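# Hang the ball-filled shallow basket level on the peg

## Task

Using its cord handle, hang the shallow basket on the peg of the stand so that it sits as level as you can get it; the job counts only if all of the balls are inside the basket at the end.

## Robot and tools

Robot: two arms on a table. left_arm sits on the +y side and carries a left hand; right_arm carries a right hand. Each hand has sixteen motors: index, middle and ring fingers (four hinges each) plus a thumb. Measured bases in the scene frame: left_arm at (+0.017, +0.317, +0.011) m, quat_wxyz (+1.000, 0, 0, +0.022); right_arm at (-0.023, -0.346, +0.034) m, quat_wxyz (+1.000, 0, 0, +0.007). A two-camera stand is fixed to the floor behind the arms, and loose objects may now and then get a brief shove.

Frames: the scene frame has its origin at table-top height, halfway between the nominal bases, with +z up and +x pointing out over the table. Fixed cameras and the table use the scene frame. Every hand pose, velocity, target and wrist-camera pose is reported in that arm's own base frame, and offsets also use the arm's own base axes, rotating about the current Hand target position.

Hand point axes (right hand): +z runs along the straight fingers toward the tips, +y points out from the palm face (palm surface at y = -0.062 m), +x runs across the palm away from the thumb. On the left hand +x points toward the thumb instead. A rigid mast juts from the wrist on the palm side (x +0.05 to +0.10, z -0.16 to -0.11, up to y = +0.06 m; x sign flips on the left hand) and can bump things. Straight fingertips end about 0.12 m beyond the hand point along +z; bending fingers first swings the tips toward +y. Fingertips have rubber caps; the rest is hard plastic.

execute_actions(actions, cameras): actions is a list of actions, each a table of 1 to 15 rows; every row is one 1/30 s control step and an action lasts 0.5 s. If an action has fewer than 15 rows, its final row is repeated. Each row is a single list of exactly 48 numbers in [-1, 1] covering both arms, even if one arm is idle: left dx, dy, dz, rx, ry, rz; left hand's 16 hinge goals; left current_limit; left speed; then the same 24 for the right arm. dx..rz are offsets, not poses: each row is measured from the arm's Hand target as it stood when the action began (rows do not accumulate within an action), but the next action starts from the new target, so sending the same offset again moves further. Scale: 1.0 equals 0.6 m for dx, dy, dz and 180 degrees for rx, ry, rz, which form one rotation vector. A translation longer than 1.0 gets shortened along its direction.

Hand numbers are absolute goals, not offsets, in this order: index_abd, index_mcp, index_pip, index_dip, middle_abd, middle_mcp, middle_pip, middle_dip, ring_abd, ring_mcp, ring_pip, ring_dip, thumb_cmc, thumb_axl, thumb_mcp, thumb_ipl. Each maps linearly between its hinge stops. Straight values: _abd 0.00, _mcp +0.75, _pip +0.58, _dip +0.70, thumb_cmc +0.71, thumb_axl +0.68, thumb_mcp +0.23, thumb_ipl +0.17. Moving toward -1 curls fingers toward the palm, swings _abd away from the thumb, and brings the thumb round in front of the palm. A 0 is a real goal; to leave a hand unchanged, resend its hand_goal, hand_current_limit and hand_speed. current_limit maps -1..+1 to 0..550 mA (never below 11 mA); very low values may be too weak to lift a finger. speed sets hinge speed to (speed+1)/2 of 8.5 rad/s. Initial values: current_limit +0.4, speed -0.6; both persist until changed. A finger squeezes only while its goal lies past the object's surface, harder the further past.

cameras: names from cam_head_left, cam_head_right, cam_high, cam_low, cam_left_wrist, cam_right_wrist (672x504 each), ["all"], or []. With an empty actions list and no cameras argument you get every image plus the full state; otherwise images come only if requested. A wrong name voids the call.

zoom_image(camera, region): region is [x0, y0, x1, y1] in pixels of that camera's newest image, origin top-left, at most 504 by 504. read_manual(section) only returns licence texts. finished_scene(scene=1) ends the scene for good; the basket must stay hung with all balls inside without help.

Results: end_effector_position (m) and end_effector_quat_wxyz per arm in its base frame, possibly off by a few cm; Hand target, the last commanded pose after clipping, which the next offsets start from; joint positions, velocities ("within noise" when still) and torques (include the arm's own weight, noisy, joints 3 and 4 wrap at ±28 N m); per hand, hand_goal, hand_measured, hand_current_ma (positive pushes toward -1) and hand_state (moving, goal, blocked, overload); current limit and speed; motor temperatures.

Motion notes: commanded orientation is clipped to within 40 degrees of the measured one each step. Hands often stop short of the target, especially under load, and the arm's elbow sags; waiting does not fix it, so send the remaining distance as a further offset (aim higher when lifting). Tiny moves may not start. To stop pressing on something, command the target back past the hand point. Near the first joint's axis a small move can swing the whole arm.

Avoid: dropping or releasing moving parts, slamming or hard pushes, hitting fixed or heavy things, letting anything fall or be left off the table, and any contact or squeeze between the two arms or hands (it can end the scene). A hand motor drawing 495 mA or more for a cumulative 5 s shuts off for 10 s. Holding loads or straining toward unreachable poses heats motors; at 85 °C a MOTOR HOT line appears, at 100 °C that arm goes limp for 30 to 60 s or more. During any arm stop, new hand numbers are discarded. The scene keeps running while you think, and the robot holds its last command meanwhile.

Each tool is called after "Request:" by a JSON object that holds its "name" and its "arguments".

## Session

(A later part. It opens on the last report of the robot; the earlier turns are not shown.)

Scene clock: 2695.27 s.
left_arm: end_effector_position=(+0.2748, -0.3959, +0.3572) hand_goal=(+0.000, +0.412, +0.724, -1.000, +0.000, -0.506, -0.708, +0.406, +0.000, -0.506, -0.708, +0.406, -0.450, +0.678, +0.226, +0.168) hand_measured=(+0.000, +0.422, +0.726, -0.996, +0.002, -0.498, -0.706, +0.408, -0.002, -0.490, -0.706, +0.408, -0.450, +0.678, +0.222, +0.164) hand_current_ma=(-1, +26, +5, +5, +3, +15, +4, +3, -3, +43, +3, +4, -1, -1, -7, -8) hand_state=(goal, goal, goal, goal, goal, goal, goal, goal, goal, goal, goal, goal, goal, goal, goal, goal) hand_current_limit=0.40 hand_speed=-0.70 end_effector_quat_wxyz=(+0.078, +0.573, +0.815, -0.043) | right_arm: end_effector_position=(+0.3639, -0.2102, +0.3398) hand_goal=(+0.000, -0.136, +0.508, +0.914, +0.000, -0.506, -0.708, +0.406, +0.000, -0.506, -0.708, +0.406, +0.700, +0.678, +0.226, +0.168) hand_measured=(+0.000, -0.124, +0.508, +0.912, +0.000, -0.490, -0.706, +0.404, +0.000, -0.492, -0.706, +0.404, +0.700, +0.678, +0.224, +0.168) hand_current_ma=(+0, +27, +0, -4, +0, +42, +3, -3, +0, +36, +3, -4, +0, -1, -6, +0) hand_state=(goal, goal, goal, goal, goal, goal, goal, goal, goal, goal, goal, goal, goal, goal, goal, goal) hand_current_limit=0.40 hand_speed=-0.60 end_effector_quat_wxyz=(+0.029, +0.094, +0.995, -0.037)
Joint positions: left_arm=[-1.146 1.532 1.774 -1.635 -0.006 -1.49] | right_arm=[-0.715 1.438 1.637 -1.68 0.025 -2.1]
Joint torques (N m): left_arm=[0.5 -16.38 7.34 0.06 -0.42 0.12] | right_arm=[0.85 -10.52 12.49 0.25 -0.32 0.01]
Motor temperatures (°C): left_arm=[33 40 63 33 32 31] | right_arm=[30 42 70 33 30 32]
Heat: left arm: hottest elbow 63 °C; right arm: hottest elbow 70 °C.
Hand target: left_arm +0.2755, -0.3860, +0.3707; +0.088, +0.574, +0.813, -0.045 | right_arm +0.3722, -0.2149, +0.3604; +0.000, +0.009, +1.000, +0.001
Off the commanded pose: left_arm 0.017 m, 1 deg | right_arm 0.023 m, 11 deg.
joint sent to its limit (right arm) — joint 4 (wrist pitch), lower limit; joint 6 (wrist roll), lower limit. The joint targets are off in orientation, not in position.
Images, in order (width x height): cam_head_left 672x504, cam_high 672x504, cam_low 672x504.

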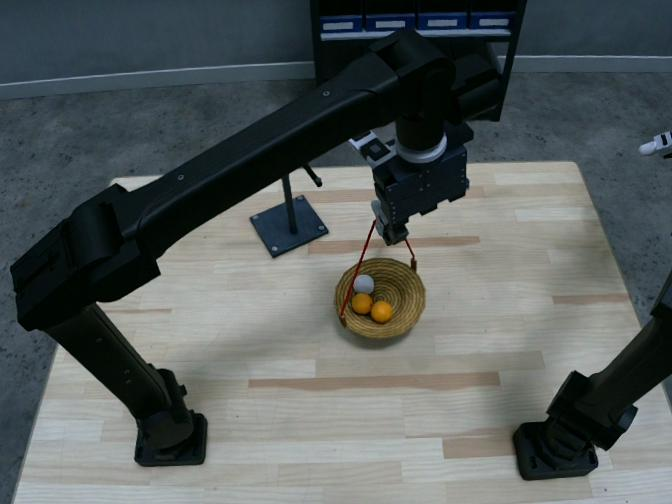

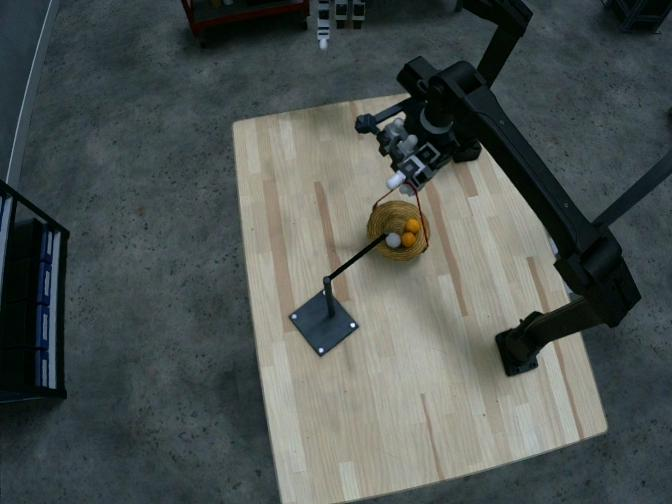

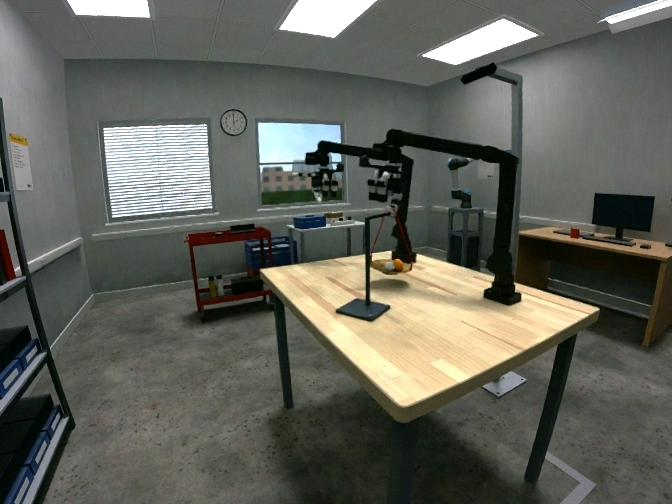

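Request:
{"name": "execute_actions", "arguments": {"actions": [[[0.0074,0.0131,0.0101,-0.002,-0.002,0.0018,0,0.411,0.723,-1,0,-0.507,-0.708,0.406,0,-0.507,-0.708,0.406,-0.45,0.677,0.226,0.168,0.4,-0.7,0,0,0,0,0,0,0,-0.137,0.508,0.913,0,-0.507,-0.708,0.406,0,-0.507,-0.708,0.406,0.7,0.678,0.226,0.168,0.4,-0.6]],[[0.0074,0.0131,0.0101,-0.002,-0.002,0.0018,0,0.411,0.723,-1,0,-0.507,-0.708,0.406,0,-0.507,-0.708,0.406,-0.45,0.677,0.226,0.168,0.4,-0.7,0,0,0,0,0,0,0,-0.137,0.508,0.913,0,-0.507,-0.708,0.406,0,-0.507,-0.708,0.406,0.7,0.678,0.226,0.168,0.4,-0.6]],[[0.0074,0.0131,0.0101,-0.002,-0.002,0.0018,0,0.411,0.723,-1,0,-0.507,-0.708,0.406,0,-0.507,-0.708,0.406,-0.45,0.677,0.226,0.168,0.4,-0.7,0,0,0,0,0,0,0,-0.137,0.508,0.913,0,-0.507,-0.708,0.406,0,-0.507,-0.708,0.406,0.7,0.678,0.226,0.168,0.4,-0.6]],[[0.0074,0.0131,0.0101,-0.002,-0.002,0.0018,0,0.411,0.723,-1,0,-0.507,-0.708,0.406,0,-0.507,-0.708,0.406,-0.45,0.677,0.226,0.168,0.4,-0.7,0,0,0,0,0,0,0,-0.137,0.508,0.913,0,-0.507,-0.708,0.406,0,-0.507,-0.708,0.406,0.7,0.678,0.226,0.168,0.4,-0.6]]], "cameras": ["cam_low","cam_head_left","cam_high","cam_head_right"]}}

Request:
{"name": "zoom_image", "arguments": {"camera": "cam_low", "region": [350, 190, 430, 290]}}

Request:
{"name": "zoom_image", "arguments": {"camera": "cam_head_left", "region": [250, 110, 450, 360]}}

Scene clock: 2709.37 s.
left_arm: end_effector_position=(+0.2931, -0.3642, +0.3813) hand_goal=(+0.000, +0.412, +0.724, -1.000, +0.000, -0.506, -0.708, +0.406, +0.000, -0.506, -0.708, +0.406, -0.450, +0.678, +0.226, +0.168) hand_measured=(+0.000, +0.424, +0.726, -0.996, +0.002, -0.498, -0.706, +0.408, -0.002, -0.490, -0.706, +0.408, -0.450, +0.678, +0.222, +0.164) hand_current_ma=(+0, +26, +5, +5, +3, +15, +4, +3, -3, +43, +3, +4, -1, -1, -7, -8) hand_state=(goal, goal, goal, goal, goal, goal, goal, goal, goal, goal, goal, goal, goal, goal, goal, goal) hand_current_limit=0.40 hand_speed=-0.70 end_effector_quat_wxyz=(+0.094, +0.564, +0.819, -0.045) | right_arm: end_effector_position=(+0.3639, -0.2102, +0.3398) hand_goal=(+0.000, -0.136, +0.508, +0.914, +0.000, -0.506, -0.708, +0.406, +0.000, -0.506, -0.708, +0.406, +0.700, +0.678, +0.226, +0.168) hand_measured=(+0.000, -0.124, +0.508, +0.912, +0.000, -0.490, -0.706, +0.404, +0.000, -0.492, -0.706, +0.404, +0.700, +0.678, +0.224, +0.168) hand_current_ma=(+0, +27, +0, -4, +0, +42, +3, -3, +0, +36, +3, -4, +0, -1, -6, +0) hand_state=(goal, goal, goal, goal, goal, goal, goal, goal, goal, goal, goal, goal, goal, goal, goal, goal) hand_current_limit=0.40 hand_speed=-0.60 end_effector_quat_wxyz=(+0.029, +0.094, +0.995, -0.037)
Joint positions: left_arm=[-1.083 1.478 1.774 -1.658 -0.008 -1.448] | right_arm=[-0.715 1.438 1.637 -1.68 0.025 -2.1]
Joint torques (N m): left_arm=[0.21 -15.15 7.47 0.18 -0.43 0.14] | right_arm=[1.03 -10.52 12.52 0.29 -0.32 0.01]
Motor temperatures (°C): left_arm=[33 42 62 33 32 31] | right_arm=[30 42 71 33 30 32]
Heat: left arm: hottest elbow 62 °C; right arm: hottest elbow 71 °C.
Hand target: left_arm +0.2932, -0.3546, +0.3950; +0.106, +0.564, +0.818, -0.047 | right_arm +0.3722, -0.2149, +0.3604; +0.000, +0.009, +1.000, +0.001
Off the commanded pose: left_arm 0.017 m, 1 deg | right_arm 0.023 m, 11 deg.
joint sent to its limit (right arm) — joint 4 (wrist pitch), lower limit; joint 6 (wrist roll), lower limit. The joint targets are off in orientation, not in position.
Images, in order (width x height): cam_head_left 672x504, cam_head_right 672x504, cam_high 672x504, cam_low 672x504.

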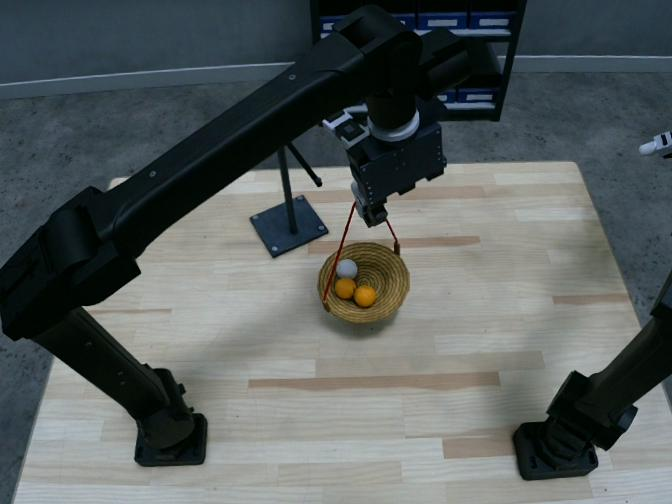

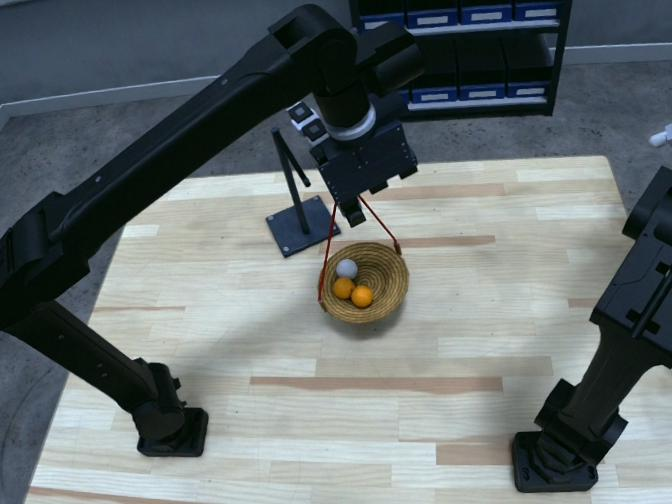

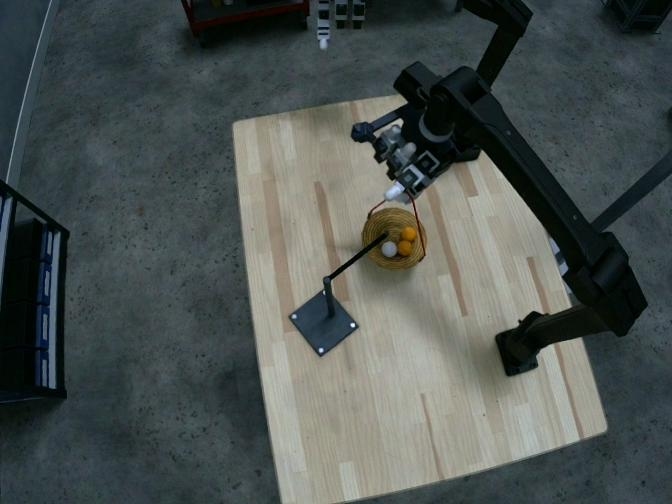

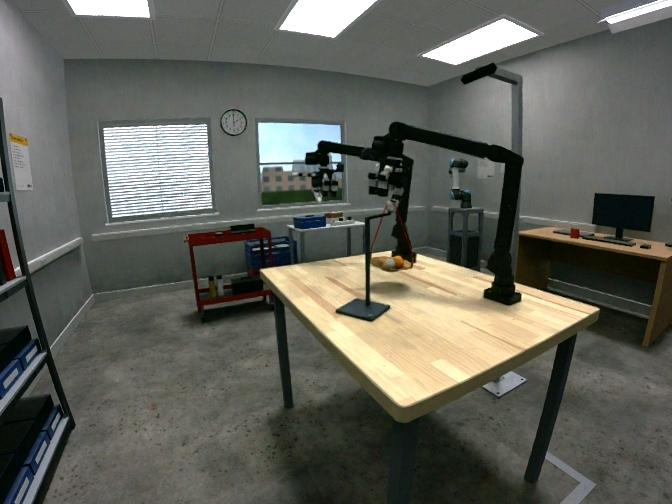

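Scaled by 5.040 from the camera's 672x504 image, which has a finer 960x720 frame.

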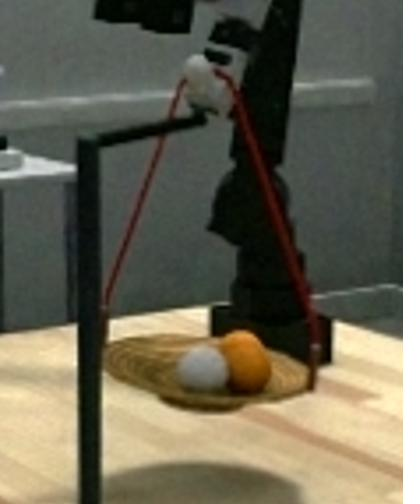

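Scaled by 2.016 from the camera's 672x504 image, which has a finer 960x720 frame.

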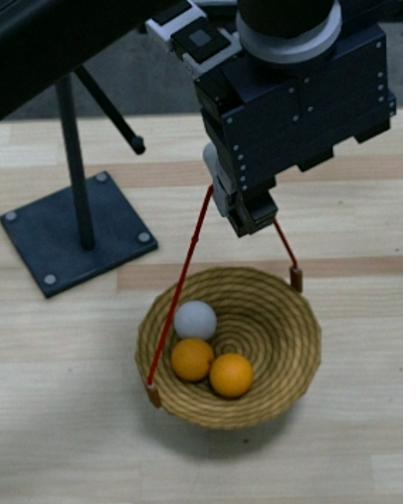

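Request:
{"name": "execute_actions", "arguments": {"actions": [[[0.0064,0.0141,0.0101,-0.002,-0.002,0.0018,0,0.411,0.723,-1,0,-0.507,-0.708,0.406,0,-0.507,-0.708,0.406,-0.45,0.677,0.226,0.168,0.4,-0.7,0,0,0,0,0,0,0,-0.137,0.508,0.913,0,-0.507,-0.708,0.406,0,-0.507,-0.708,0.406,0.7,0.678,0.226,0.168,0.4,-0.6]],[[0.0064,0.0141,0.0101,-0.002,-0.002,0.0018,0,0.411,0.723,-1,0,-0.507,-0.708,0.406,0,-0.507,-0.708,0.406,-0.45,0.677,0.226,0.168,0.4,-0.7,0,0,0,0,0,0,0,-0.137,0.508,0.913,0,-0.507,-0.708,0.406,0,-0.507,-0.708,0.406,0.7,0.678,0.226,0.168,0.4,-0.6]],[[0.0064,0.0141,0.0101,-0.002,-0.002,0.0018,0,0.411,0.723,-1,0,-0.507,-0.708,0.406,0,-0.507,-0.708,0.406,-0.45,0.677,0.226,0.168,0.4,-0.7,0,0,0,0,0,0,0,-0.137,0.508,0.913,0,-0.507,-0.708,0.406,0,-0.507,-0.708,0.406,0.7,0.678,0.226,0.168,0.4,-0.6]],[[0.0064,0.0141,0.0101,-0.002,-0.002,0.0018,0,0.411,0.723,-1,0,-0.507,-0.708,0.406,0,-0.507,-0.708,0.406,-0.45,0.677,0.226,0.168,0.4,-0.7,0,0,0,0,0,0,0,-0.137,0.508,0.913,0,-0.507,-0.708,0.406,0,-0.507,-0.708,0.406,0.7,0.678,0.226,0.168,0.4,-0.6]]], "cameras": ["all"]}}

Request:
{"name": "zoom_image", "arguments": {"camera": "cam_low", "region": [350, 190, 430, 290]}}

Request:
{"name": "zoom_image", "arguments": {"camera": "cam_head_left", "region": [250, 110, 450, 360]}}

Request:
{"name": "zoom_image", "arguments": {"camera": "cam_high", "region": [310, 160, 450, 300]}}

Scene clock: 2746.20 s.
left_arm: end_effector_position=(+0.3094, -0.3298, +0.4059) hand_goal=(+0.000, +0.412, +0.724, -1.000, +0.000, -0.506, -0.708, +0.406, +0.000, -0.506, -0.708, +0.406, -0.450, +0.678, +0.226, +0.168) hand_measured=(+0.000, +0.424, +0.726, -0.996, +0.002, -0.498, -0.706, +0.408, -0.002, -0.490, -0.706, +0.408, -0.450, +0.678, +0.222, +0.164) hand_current_ma=(+0, +26, +5, +5, +3, +15, +4, +3, -3, +43, +3, +4, -1, -1, -7, -8) hand_state=(goal, goal, goal, goal, goal, goal, goal, goal, goal, goal, goal, goal, goal, goal, goal, goal) hand_current_limit=0.40 hand_speed=-0.70 end_effector_quat_wxyz=(+0.114, +0.553, +0.824, -0.047) | right_arm: end_effector_position=(+0.3639, -0.2102, +0.3398) hand_goal=(+0.000, -0.136, +0.508, +0.914, +0.000, -0.506, -0.708, +0.406, +0.000, -0.506, -0.708, +0.406, +0.700, +0.678, +0.226, +0.168) hand_measured=(+0.000, -0.124, +0.508, +0.912, +0.000, -0.490, -0.706, +0.404, +0.000, -0.492, -0.706, +0.404, +0.700, +0.678, +0.224, +0.168) hand_current_ma=(+0, +27, +0, -4, +0, +42, +3, -3, +0, +36, +3, -4, +0, -1, -6, +0) hand_state=(goal, goal, goal, goal, goal, goal, goal, goal, goal, goal, goal, goal, goal, goal, goal, goal) hand_current_limit=0.40 hand_speed=-0.60 end_effector_quat_wxyz=(+0.029, +0.094, +0.995, -0.037)
Joint positions: left_arm=[-1.014 1.421 1.774 -1.676 -0.008 -1.402] | right_arm=[-0.715 1.438 1.637 -1.68 0.025 -2.1]
Joint torques (N m): left_arm=[0.38 -13.86 7.64 0.42 -0.34 0.15] | right_arm=[0.56 -10.58 12.48 0.28 -0.31 0.01]
Motor temperatures (°C): left_arm=[33 40 59 33 32 31] | right_arm=[30 42 71 33 30 32]
Heat: left arm: hottest elbow 59 °C; right arm: hottest elbow 71 °C.
Hand target: left_arm +0.3086, -0.3208, +0.4192; +0.123, +0.554, +0.822, -0.049 | right_arm +0.3722, -0.2149, +0.3604; +0.000, +0.009, +1.000, +0.001
Off the commanded pose: left_arm 0.016 m, 1 deg | right_arm 0.023 m, 11 deg.
joint sent to its limit (left arm) — joint 4 (wrist pitch), lower limit. The joint targets still meet the commanded pose.
joint sent to its limit (right arm) — joint 4 (wrist pitch), lower limit; joint 6 (wrist roll), lower limit. The joint targets are off in orientation, not in position.

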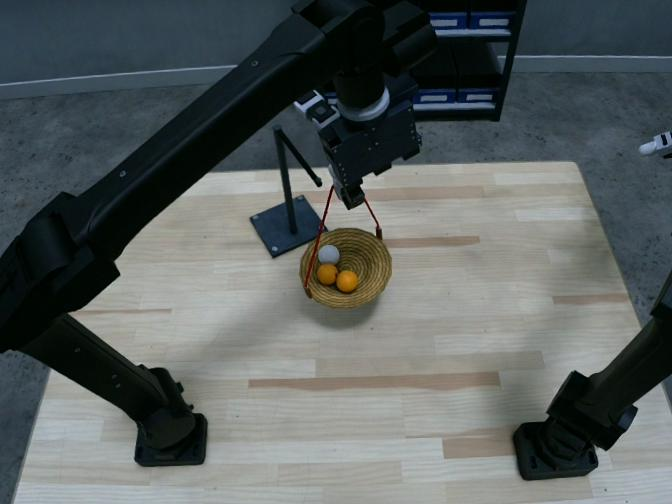

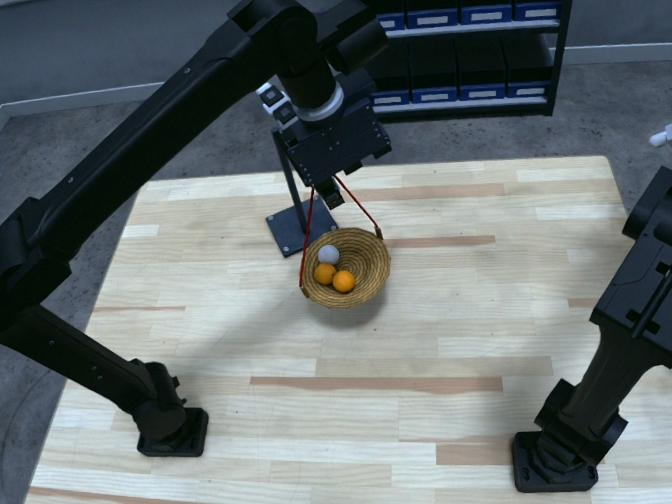

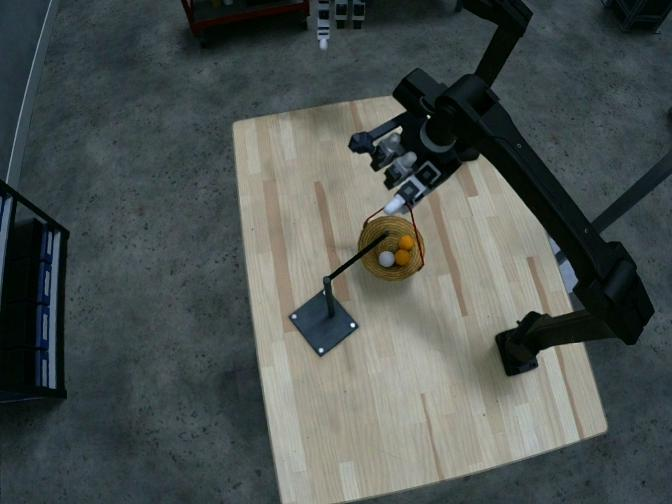

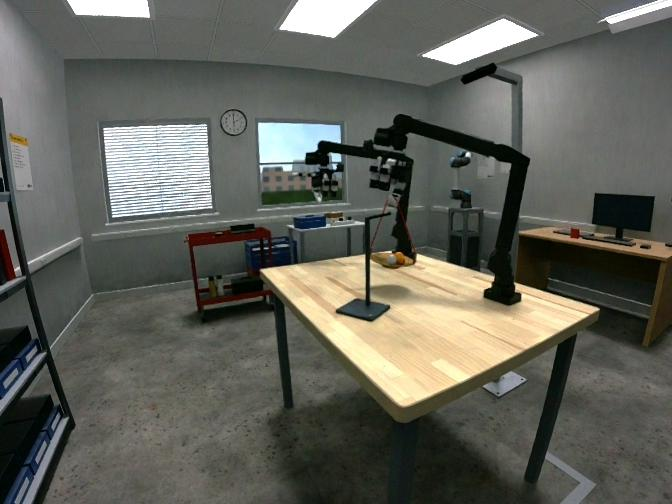

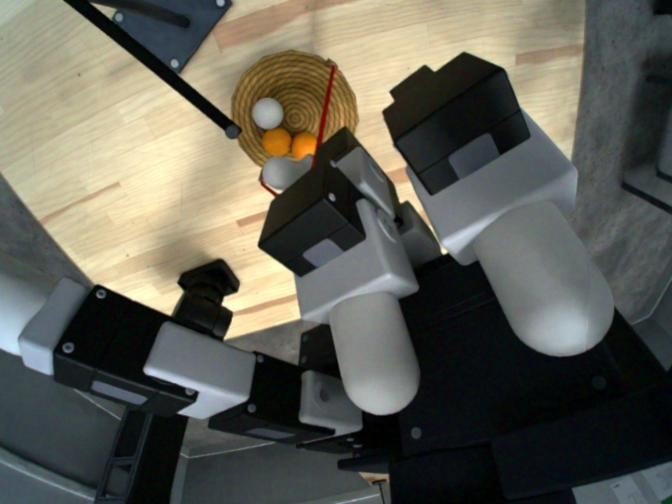

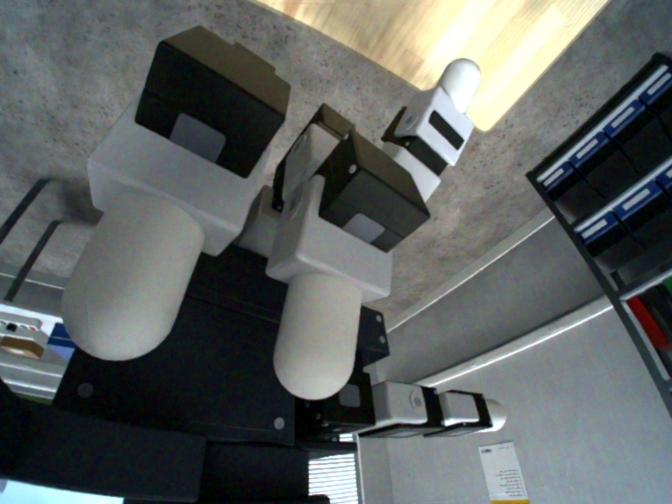

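Scaled by 5.040 from the camera's 672x504 image, which has a finer 960x720 frame.

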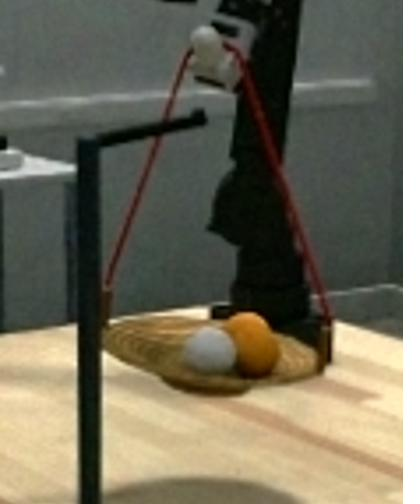

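Scaled by 2.016 from the camera's 672x504 image, which has a finer 960x720 frame.

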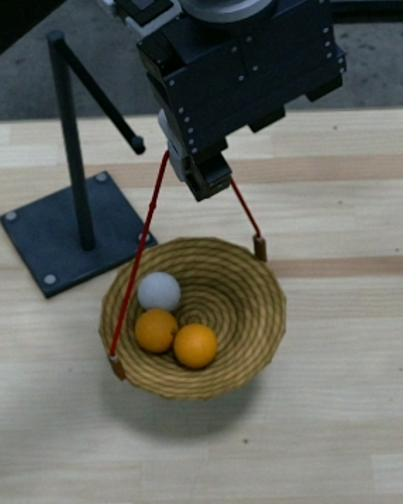

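Scaled by 3.600 from the camera's 672x504 image, which has a finer 960x720 frame.

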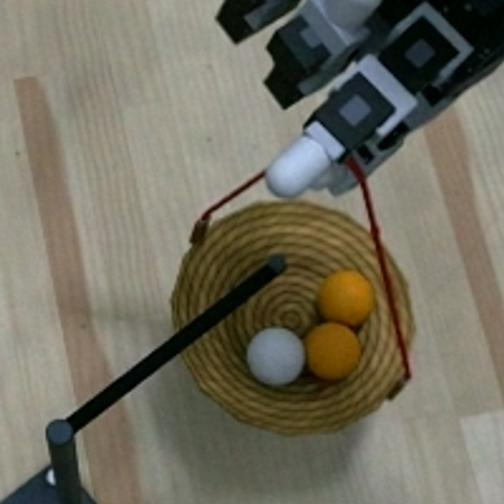

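Request:
{"name": "execute_actions", "arguments": {"actions": [[[-0.0025,0.0063,0,0,0,0,0,0.411,0.78,-0.95,0,-0.507,-0.708,0.406,0,-0.507,-0.708,0.406,-0.45,0.677,0.226,0.168,0.4,-0.9,0,0,0,0,0,0,0,-0.137,0.508,0.913,0,-0.507,-0.708,0.406,0,-0.507,-0.708,0.406,0.7,0.678,0.226,0.168,0.4,-0.6]],[[-0.0025,0.0063,0,0,0,0,0,0.411,0.84,-0.88,0,-0.507,-0.708,0.406,0,-0.507,-0.708,0.406,-0.45,0.677,0.226,0.168,0.4,-0.9,0,0,0,0,0,0,0,-0.137,0.508,0.913,0,-0.507,-0.708,0.406,0,-0.507,-0.708,0.406,0.7,0.678,0.226,0.168,0.4,-0.6]],[[-0.0025,0.0063,0,0,0,0,0,0.411,0.9,-0.82,0,-0.507,-0.708,0.406,0,-0.507,-0.708,0.406,-0.45,0.677,0.226,0.168,0.4,-0.9,0,0,0,0,0,0,0,-0.137,0.508,0.913,0,-0.507,-0.708,0.406,0,-0.507,-0.708,0.406,0.7,0.678,0.226,0.168,0.4,-0.6]],[[0,0,0,0,0,0,0,0.411,0.942,-0.754,0,-0.507,-0.708,0.406,0,-0.507,-0.708,0.406,-0.45,0.677,0.226,0.168,0.4,-0.9,0,0,0,0,0,0,0,-0.137,0.508,0.913,0,-0.507,-0.708,0.406,0,-0.507,-0.708,0.406,0.7,0.678,0.226,0.168,0.4,-0.6]]], "cameras": ["all"]}}

Request:
{"name": "zoom_image", "arguments": {"camera": "cam_low", "region": [350, 190, 430, 290]}}

Request:
{"name": "zoom_image", "arguments": {"camera": "cam_head_left", "region": [250, 110, 400, 260]}}

Request:
{"name": "zoom_image", "arguments": {"camera": "cam_high", "region": [310, 160, 450, 300]}}

Request:
{"name": "zoom_image", "arguments": {"camera": "cam_left_wrist", "region": [60, 0, 420, 270]}}

Scene clock: 2798.13 s.
left_arm: end_effector_position=(+0.3058, -0.3202, +0.4092) hand_goal=(+0.000, +0.412, +0.942, -0.754, +0.000, -0.506, -0.708, +0.406, +0.000, -0.506, -0.708, +0.406, -0.450, +0.678, +0.226, +0.168) hand_measured=(+0.000, +0.424, +0.944, -0.752, +0.002, -0.498, -0.706, +0.408, -0.002, -0.490, -0.706, +0.408, -0.450, +0.678, +0.222, +0.164) hand_current_ma=(+0, +27, +2, +2, +3, +15, +4, +3, -3, +43, +3, +4, -1, -1, -7, -8) hand_state=(goal, goal, goal, goal, goal, goal, goal, goal, goal, goal, goal, goal, goal, goal, goal, goal) hand_current_limit=0.40 hand_speed=-0.90 end_effector_quat_wxyz=(+0.118, +0.554, +0.823, -0.048) | right_arm: end_effector_position=(+0.3639, -0.2102, +0.3398) hand_goal=(+0.000, -0.136, +0.508, +0.914, +0.000, -0.506, -0.708, +0.406, +0.000, -0.506, -0.708, +0.406, +0.700, +0.678, +0.226, +0.168) hand_measured=(+0.000, -0.124, +0.508, +0.912, +0.000, -0.490, -0.706, +0.404, +0.000, -0.492, -0.706, +0.404, +0.700, +0.678, +0.224, +0.168) hand_current_ma=(+0, +27, +0, -4, +0, +42, +3, -3, +0, +36, +3, -4, +0, -1, -6, +0) hand_state=(goal, goal, goal, goal, goal, goal, goal, goal, goal, goal, goal, goal, goal, goal, goal, goal) hand_current_limit=0.40 hand_speed=-0.60 end_effector_quat_wxyz=(+0.029, +0.094, +0.995, -0.037)
Joint positions: left_arm=[-1.01 1.392 1.753 -1.676 -0.008 -1.395] | right_arm=[-0.715 1.438 1.637 -1.68 0.025 -2.1]
Joint torques (N m): left_arm=[0.38 -13.86 6.93 0.31 -0.28 0.17] | right_arm=[0.67 -10.52 12.49 0.24 -0.32 -0.01]
Motor temperatures (°C): left_arm=[33 41 58 33 32 31] | right_arm=[30 42 71 33 30 32]
Heat: left arm: hottest elbow 58 °C; right arm: hottest elbow 71 °C.
Hand target: left_arm +0.3041, -0.3095, +0.4192; +0.123, +0.554, +0.822, -0.049 | right_arm +0.3722, -0.2149, +0.3604; +0.000, +0.009, +1.000, +0.001
Off the commanded pose: left_arm 0.015 m, 1 deg | right_arm 0.023 m, 11 deg.
joint sent to its limit (left arm) — joint 4 (wrist pitch), lower limit. The joint targets still meet the commanded pose.
joint sent to its limit (right arm) — joint 4 (wrist pitch), lower limit; joint 6 (wrist roll), lower limit. The joint targets are off in orientation, not in position.

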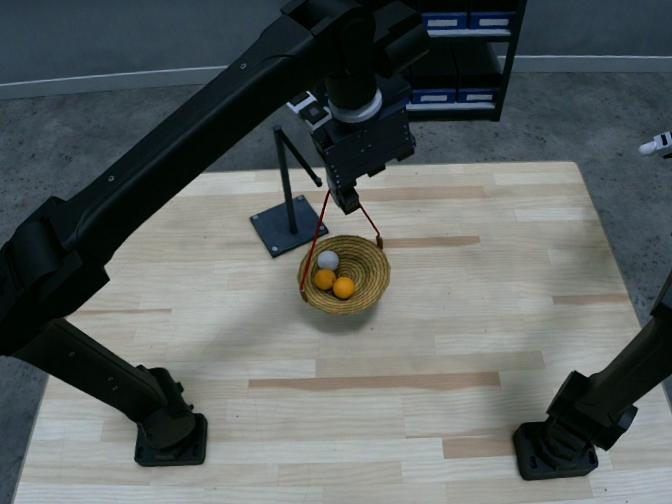

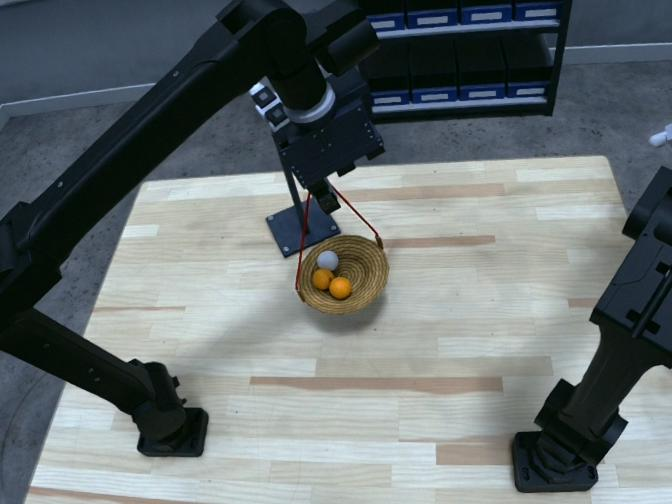

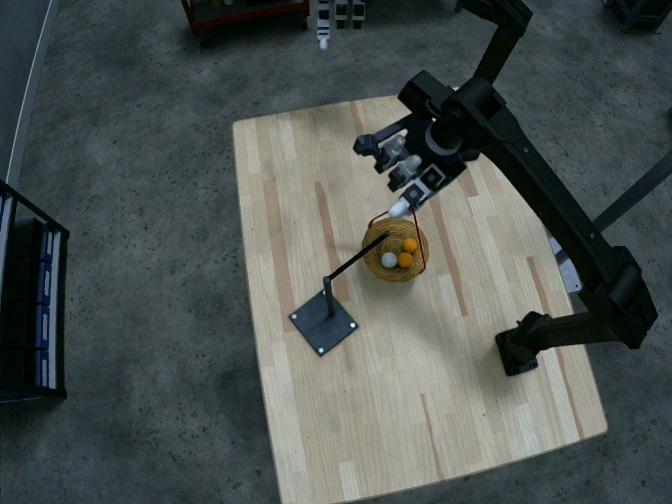

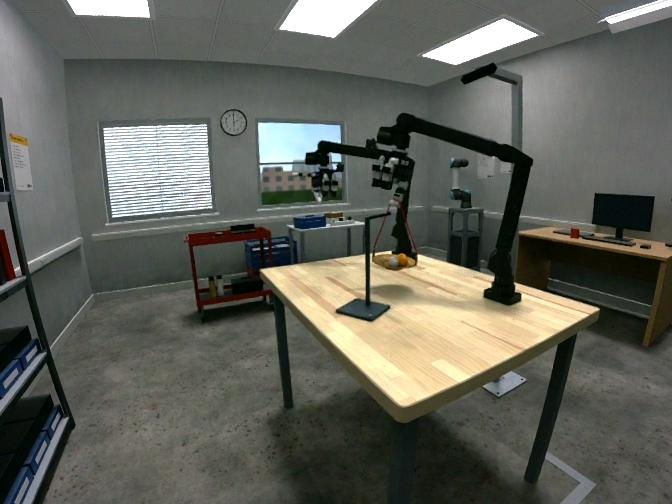

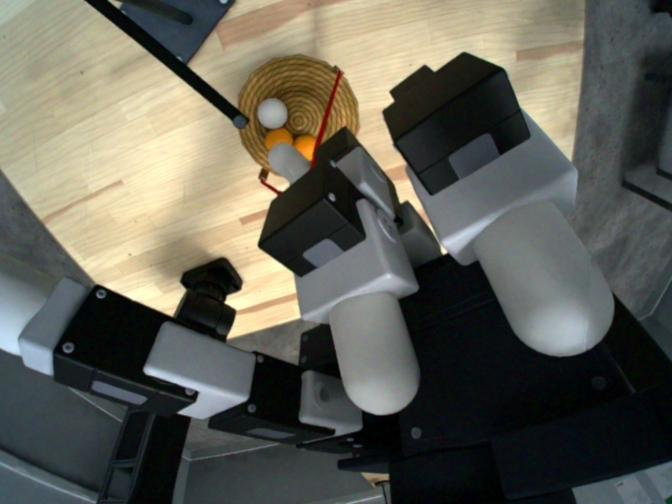

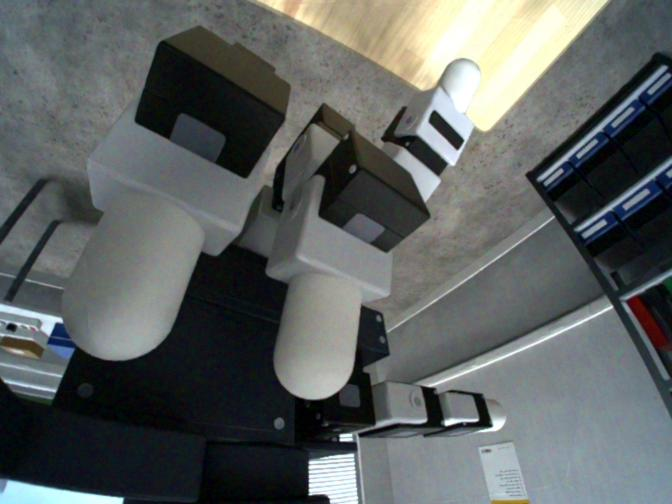

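Scaled by 5.040 from the camera's 672x504 image, which has a finer 960x720 frame.

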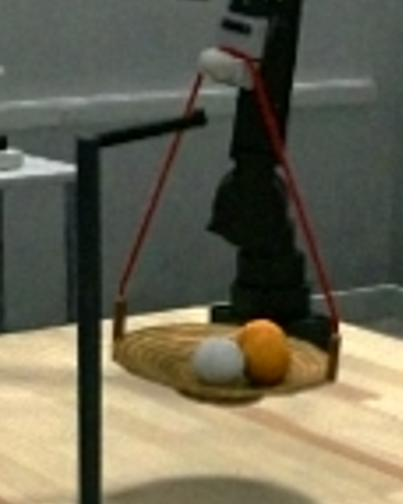

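Scaled by 3.360 from the camera's 672x504 image, which has a finer 960x720 frame.

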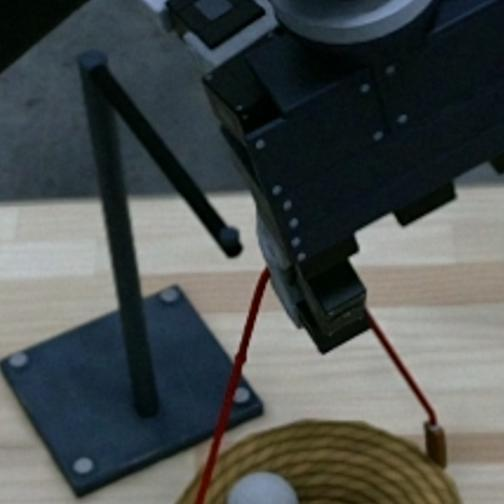

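Scaled by 3.600 from the camera's 672x504 image, which has a finer 960x720 frame.

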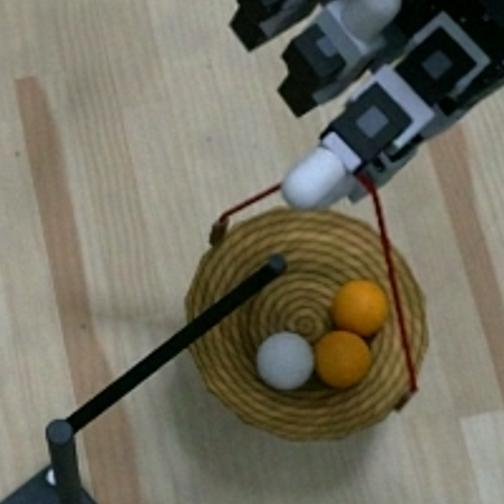

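Scaled by 1.400 from the camera's 672x504 image, which has a finer 960x720 frame.

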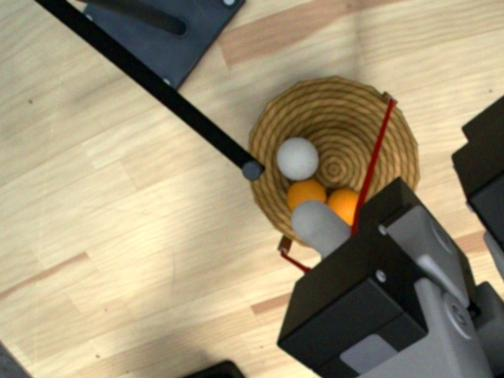

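Request:
{"name": "execute_actions", "arguments": {"actions": [[[0.0103,0.0054,0,-0.0004,-0.0003,0.0014,0,0.411,0.942,-0.754,0,-0.507,-0.708,0.406,0,-0.507,-0.708,0.406,-0.45,0.677,0.226,0.168,0.4,-0.9,0,0,0,0,0,0,0,-0.137,0.508,0.913,0,-0.507,-0.708,0.406,0,-0.507,-0.708,0.406,0.7,0.678,0.226,0.168,0.4,-0.6]],[[0.0103,0.0054,0,-0.0004,-0.0003,0.0014,0,0.411,0.942,-0.754,0,-0.507,-0.708,0.406,0,-0.507,-0.708,0.406,-0.45,0.677,0.226,0.168,0.4,-0.9,0,0,0,0,0,0,0,-0.137,0.508,0.913,0,-0.507,-0.708,0.406,0,-0.507,-0.708,0.406,0.7,0.678,0.226,0.168,0.4,-0.6]],[[0.0103,0.0054,0,-0.0004,-0.0003,0.0014,0,0.411,0.942,-0.754,0,-0.507,-0.708,0.406,0,-0.507,-0.708,0.406,-0.45,0.677,0.226,0.168,0.4,-0.9,0,0,0,0,0,0,0,-0.137,0.508,0.913,0,-0.507,-0.708,0.406,0,-0.507,-0.708,0.406,0.7,0.678,0.226,0.168,0.4,-0.6]],[[0.0103,0.0054,0,-0.0004,-0.0003,0.0014,0,0.411,0.942,-0.754,0,-0.507,-0.708,0.406,0,-0.507,-0.708,0.406,-0.45,0.677,0.226,0.168,0.4,-0.9,0,0,0,0,0,0,0,-0.137,0.508,0.913,0,-0.507,-0.708,0.406,0,-0.507,-0.708,0.406,0.7,0.678,0.226,0.168,0.4,-0.6]],[[0.0103,0.0054,0,-0.0004,-0.0003,0.0014,0,0.411,0.942,-0.754,0,-0.507,-0.708,0.406,0,-0.507,-0.708,0.406,-0.45,0.677,0.226,0.168,0.4,-0.9,0,0,0,0,0,0,0,-0.137,0.508,0.913,0,-0.507,-0.708,0.406,0,-0.507,-0.708,0.406,0.7,0.678,0.226,0.168,0.4,-0.6]]], "cameras": ["all"]}}

Request:
{"name": "zoom_image", "arguments": {"camera": "cam_low", "region": [350, 190, 430, 290]}}

Request:
{"name": "zoom_image", "arguments": {"camera": "cam_head_left", "region": [250, 110, 400, 260]}}

Request:
{"name": "zoom_image", "arguments": {"camera": "cam_high", "region": [310, 160, 450, 300]}}

Request:
{"name": "zoom_image", "arguments": {"camera": "cam_left_wrist", "region": [60, 0, 420, 270]}}

Scene clock: 2848.63 s.
left_arm: end_effector_position=(+0.3342, -0.2980, +0.4091) hand_goal=(+0.000, +0.412, +0.942, -0.754, +0.000, -0.506, -0.708, +0.406, +0.000, -0.506, -0.708, +0.406, -0.450, +0.678, +0.226, +0.168) hand_measured=(+0.000, +0.424, +0.944, -0.752, +0.002, -0.498, -0.706, +0.408, -0.002, -0.490, -0.706, +0.408, -0.450, +0.678, +0.222, +0.164) hand_current_ma=(+0, +27, +2, +2, +3, +15, +4, +3, -3, +43, +3, +4, -1, -1, -7, -8) hand_state=(goal, goal, goal, goal, goal, goal, goal, goal, goal, goal, goal, goal, goal, goal, goal, goal) hand_current_limit=0.40 hand_speed=-0.90 end_effector_quat_wxyz=(+0.118, +0.544, +0.830, -0.047) | right_arm: end_effector_position=(+0.3639, -0.2102, +0.3398) hand_goal=(+0.000, -0.136, +0.508, +0.914, +0.000, -0.506, -0.708, +0.406, +0.000, -0.506, -0.708, +0.406, +0.700, +0.678, +0.226, +0.168) hand_measured=(+0.000, -0.124, +0.508, +0.912, +0.000, -0.490, -0.706, +0.404, +0.000, -0.492, -0.706, +0.404, +0.700, +0.678, +0.224, +0.168) hand_current_ma=(+0, +27, +0, -4, +0, +42, +3, -3, +0, +36, +3, -4, +0, -1, -6, +0) hand_state=(goal, goal, goal, goal, goal, goal, goal, goal, goal, goal, goal, goal, goal, goal, goal, goal) hand_current_limit=0.40 hand_speed=-0.60 end_effector_quat_wxyz=(+0.029, +0.094, +0.995, -0.037)
Joint positions: left_arm=[-0.921 1.392 1.753 -1.676 0.009 -1.333] | right_arm=[-0.715 1.438 1.637 -1.68 0.025 -2.1]
Joint torques (N m): left_arm=[0.26 -12.57 8.05 0.5 -0.22 0.16] | right_arm=[0.73 -10.29 12.49 0.24 -0.31 0.02]
Motor temperatures (°C): left_arm=[33 41 58 33 32 31] | right_arm=[30 42 71 33 30 32]
Heat: left arm: hottest elbow 58 °C; right arm: hottest elbow 71 °C.
Hand target: left_arm +0.3351, -0.2933, +0.4192; +0.128, +0.544, +0.828, -0.049 | right_arm +0.3722, -0.2149, +0.3604; +0.000, +0.009, +1.000, +0.001
Off the commanded pose: left_arm 0.011 m, 1 deg | right_arm 0.023 m, 11 deg.
joint sent to its limit (right arm) — joint 4 (wrist pitch), lower limit; joint 6 (wrist roll), lower limit. The joint targets are off in orientation, not in position.

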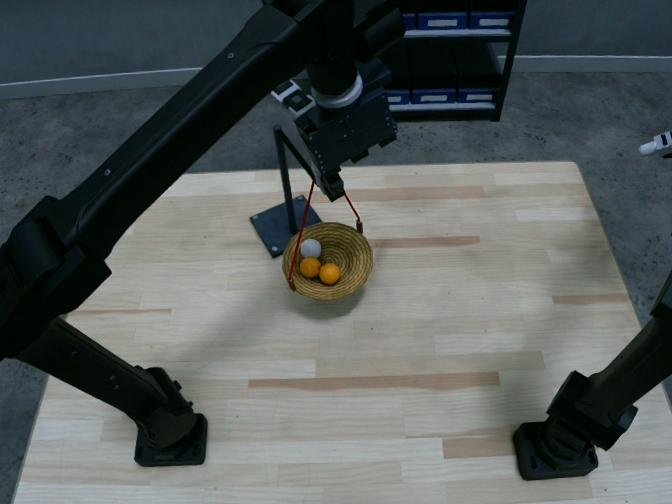

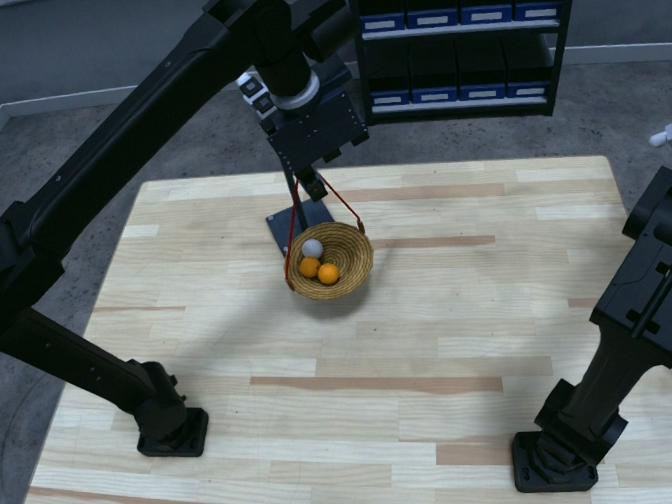

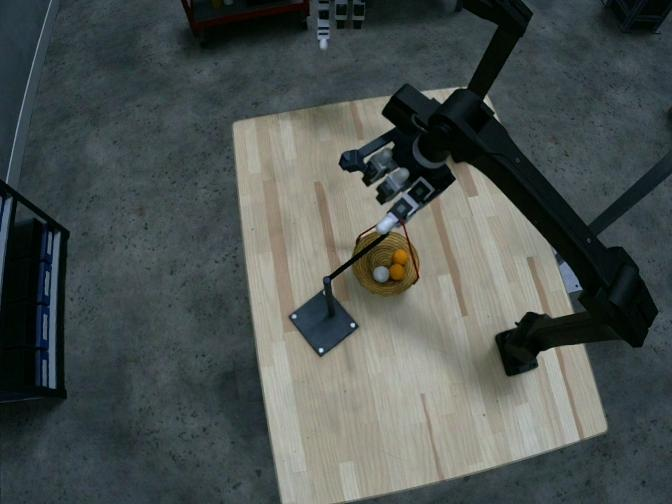

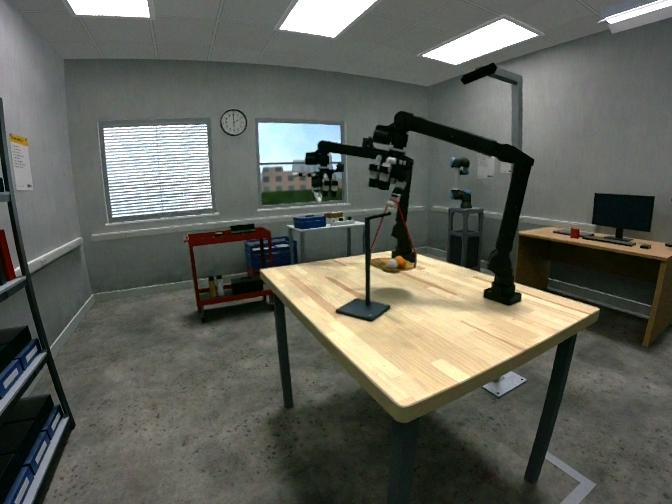

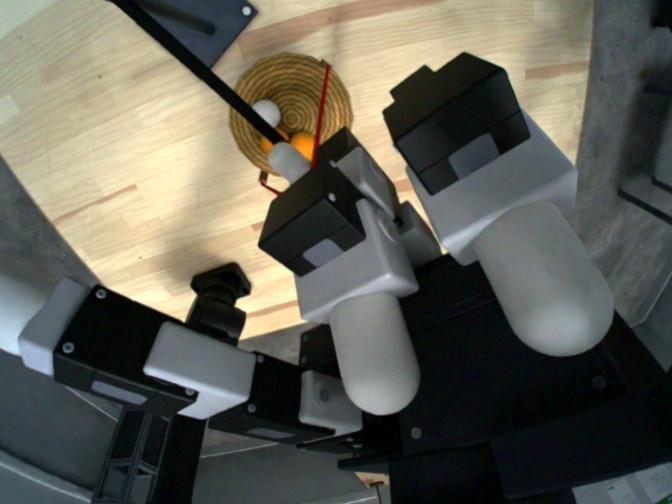

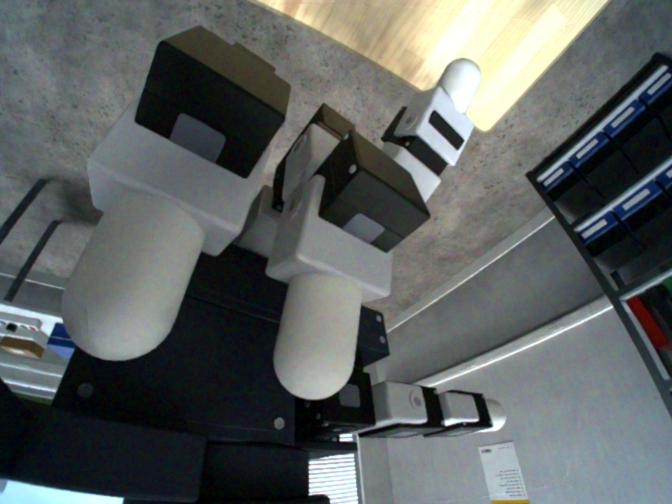

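Scaled by 5.040 from the camera's 672x504 image, which has a finer 960x720 frame.

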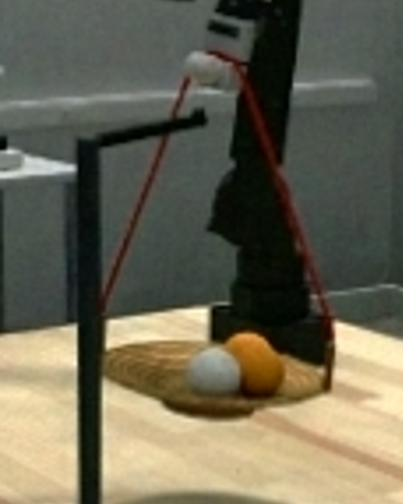

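Scaled by 3.360 from the camera's 672x504 image, which has a finer 960x720 frame.

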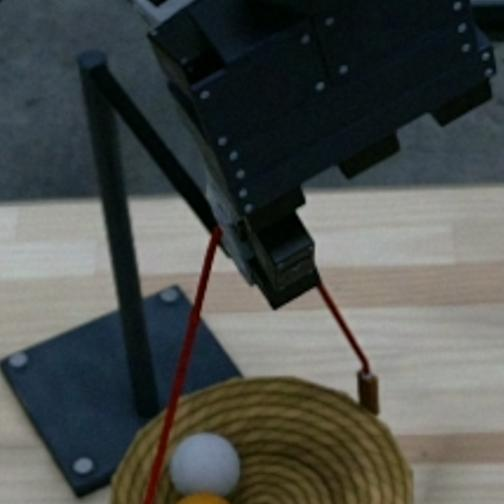

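Scaled by 3.600 from the camera's 672x504 image, which has a finer 960x720 frame.

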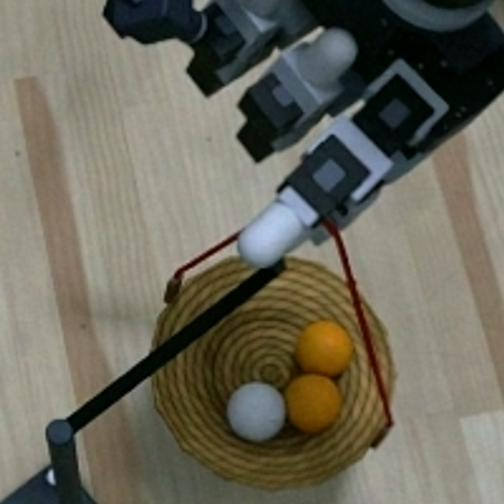

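Scaled by 1.400 from the camera's 672x504 image, which has a finer 960x720 frame.

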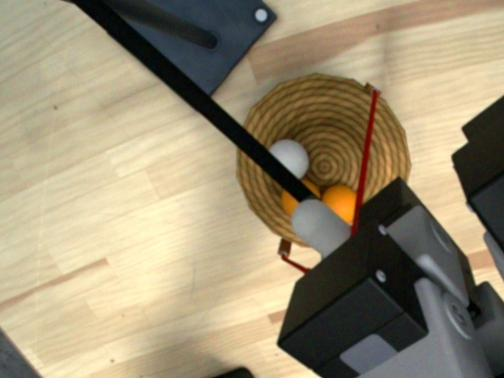

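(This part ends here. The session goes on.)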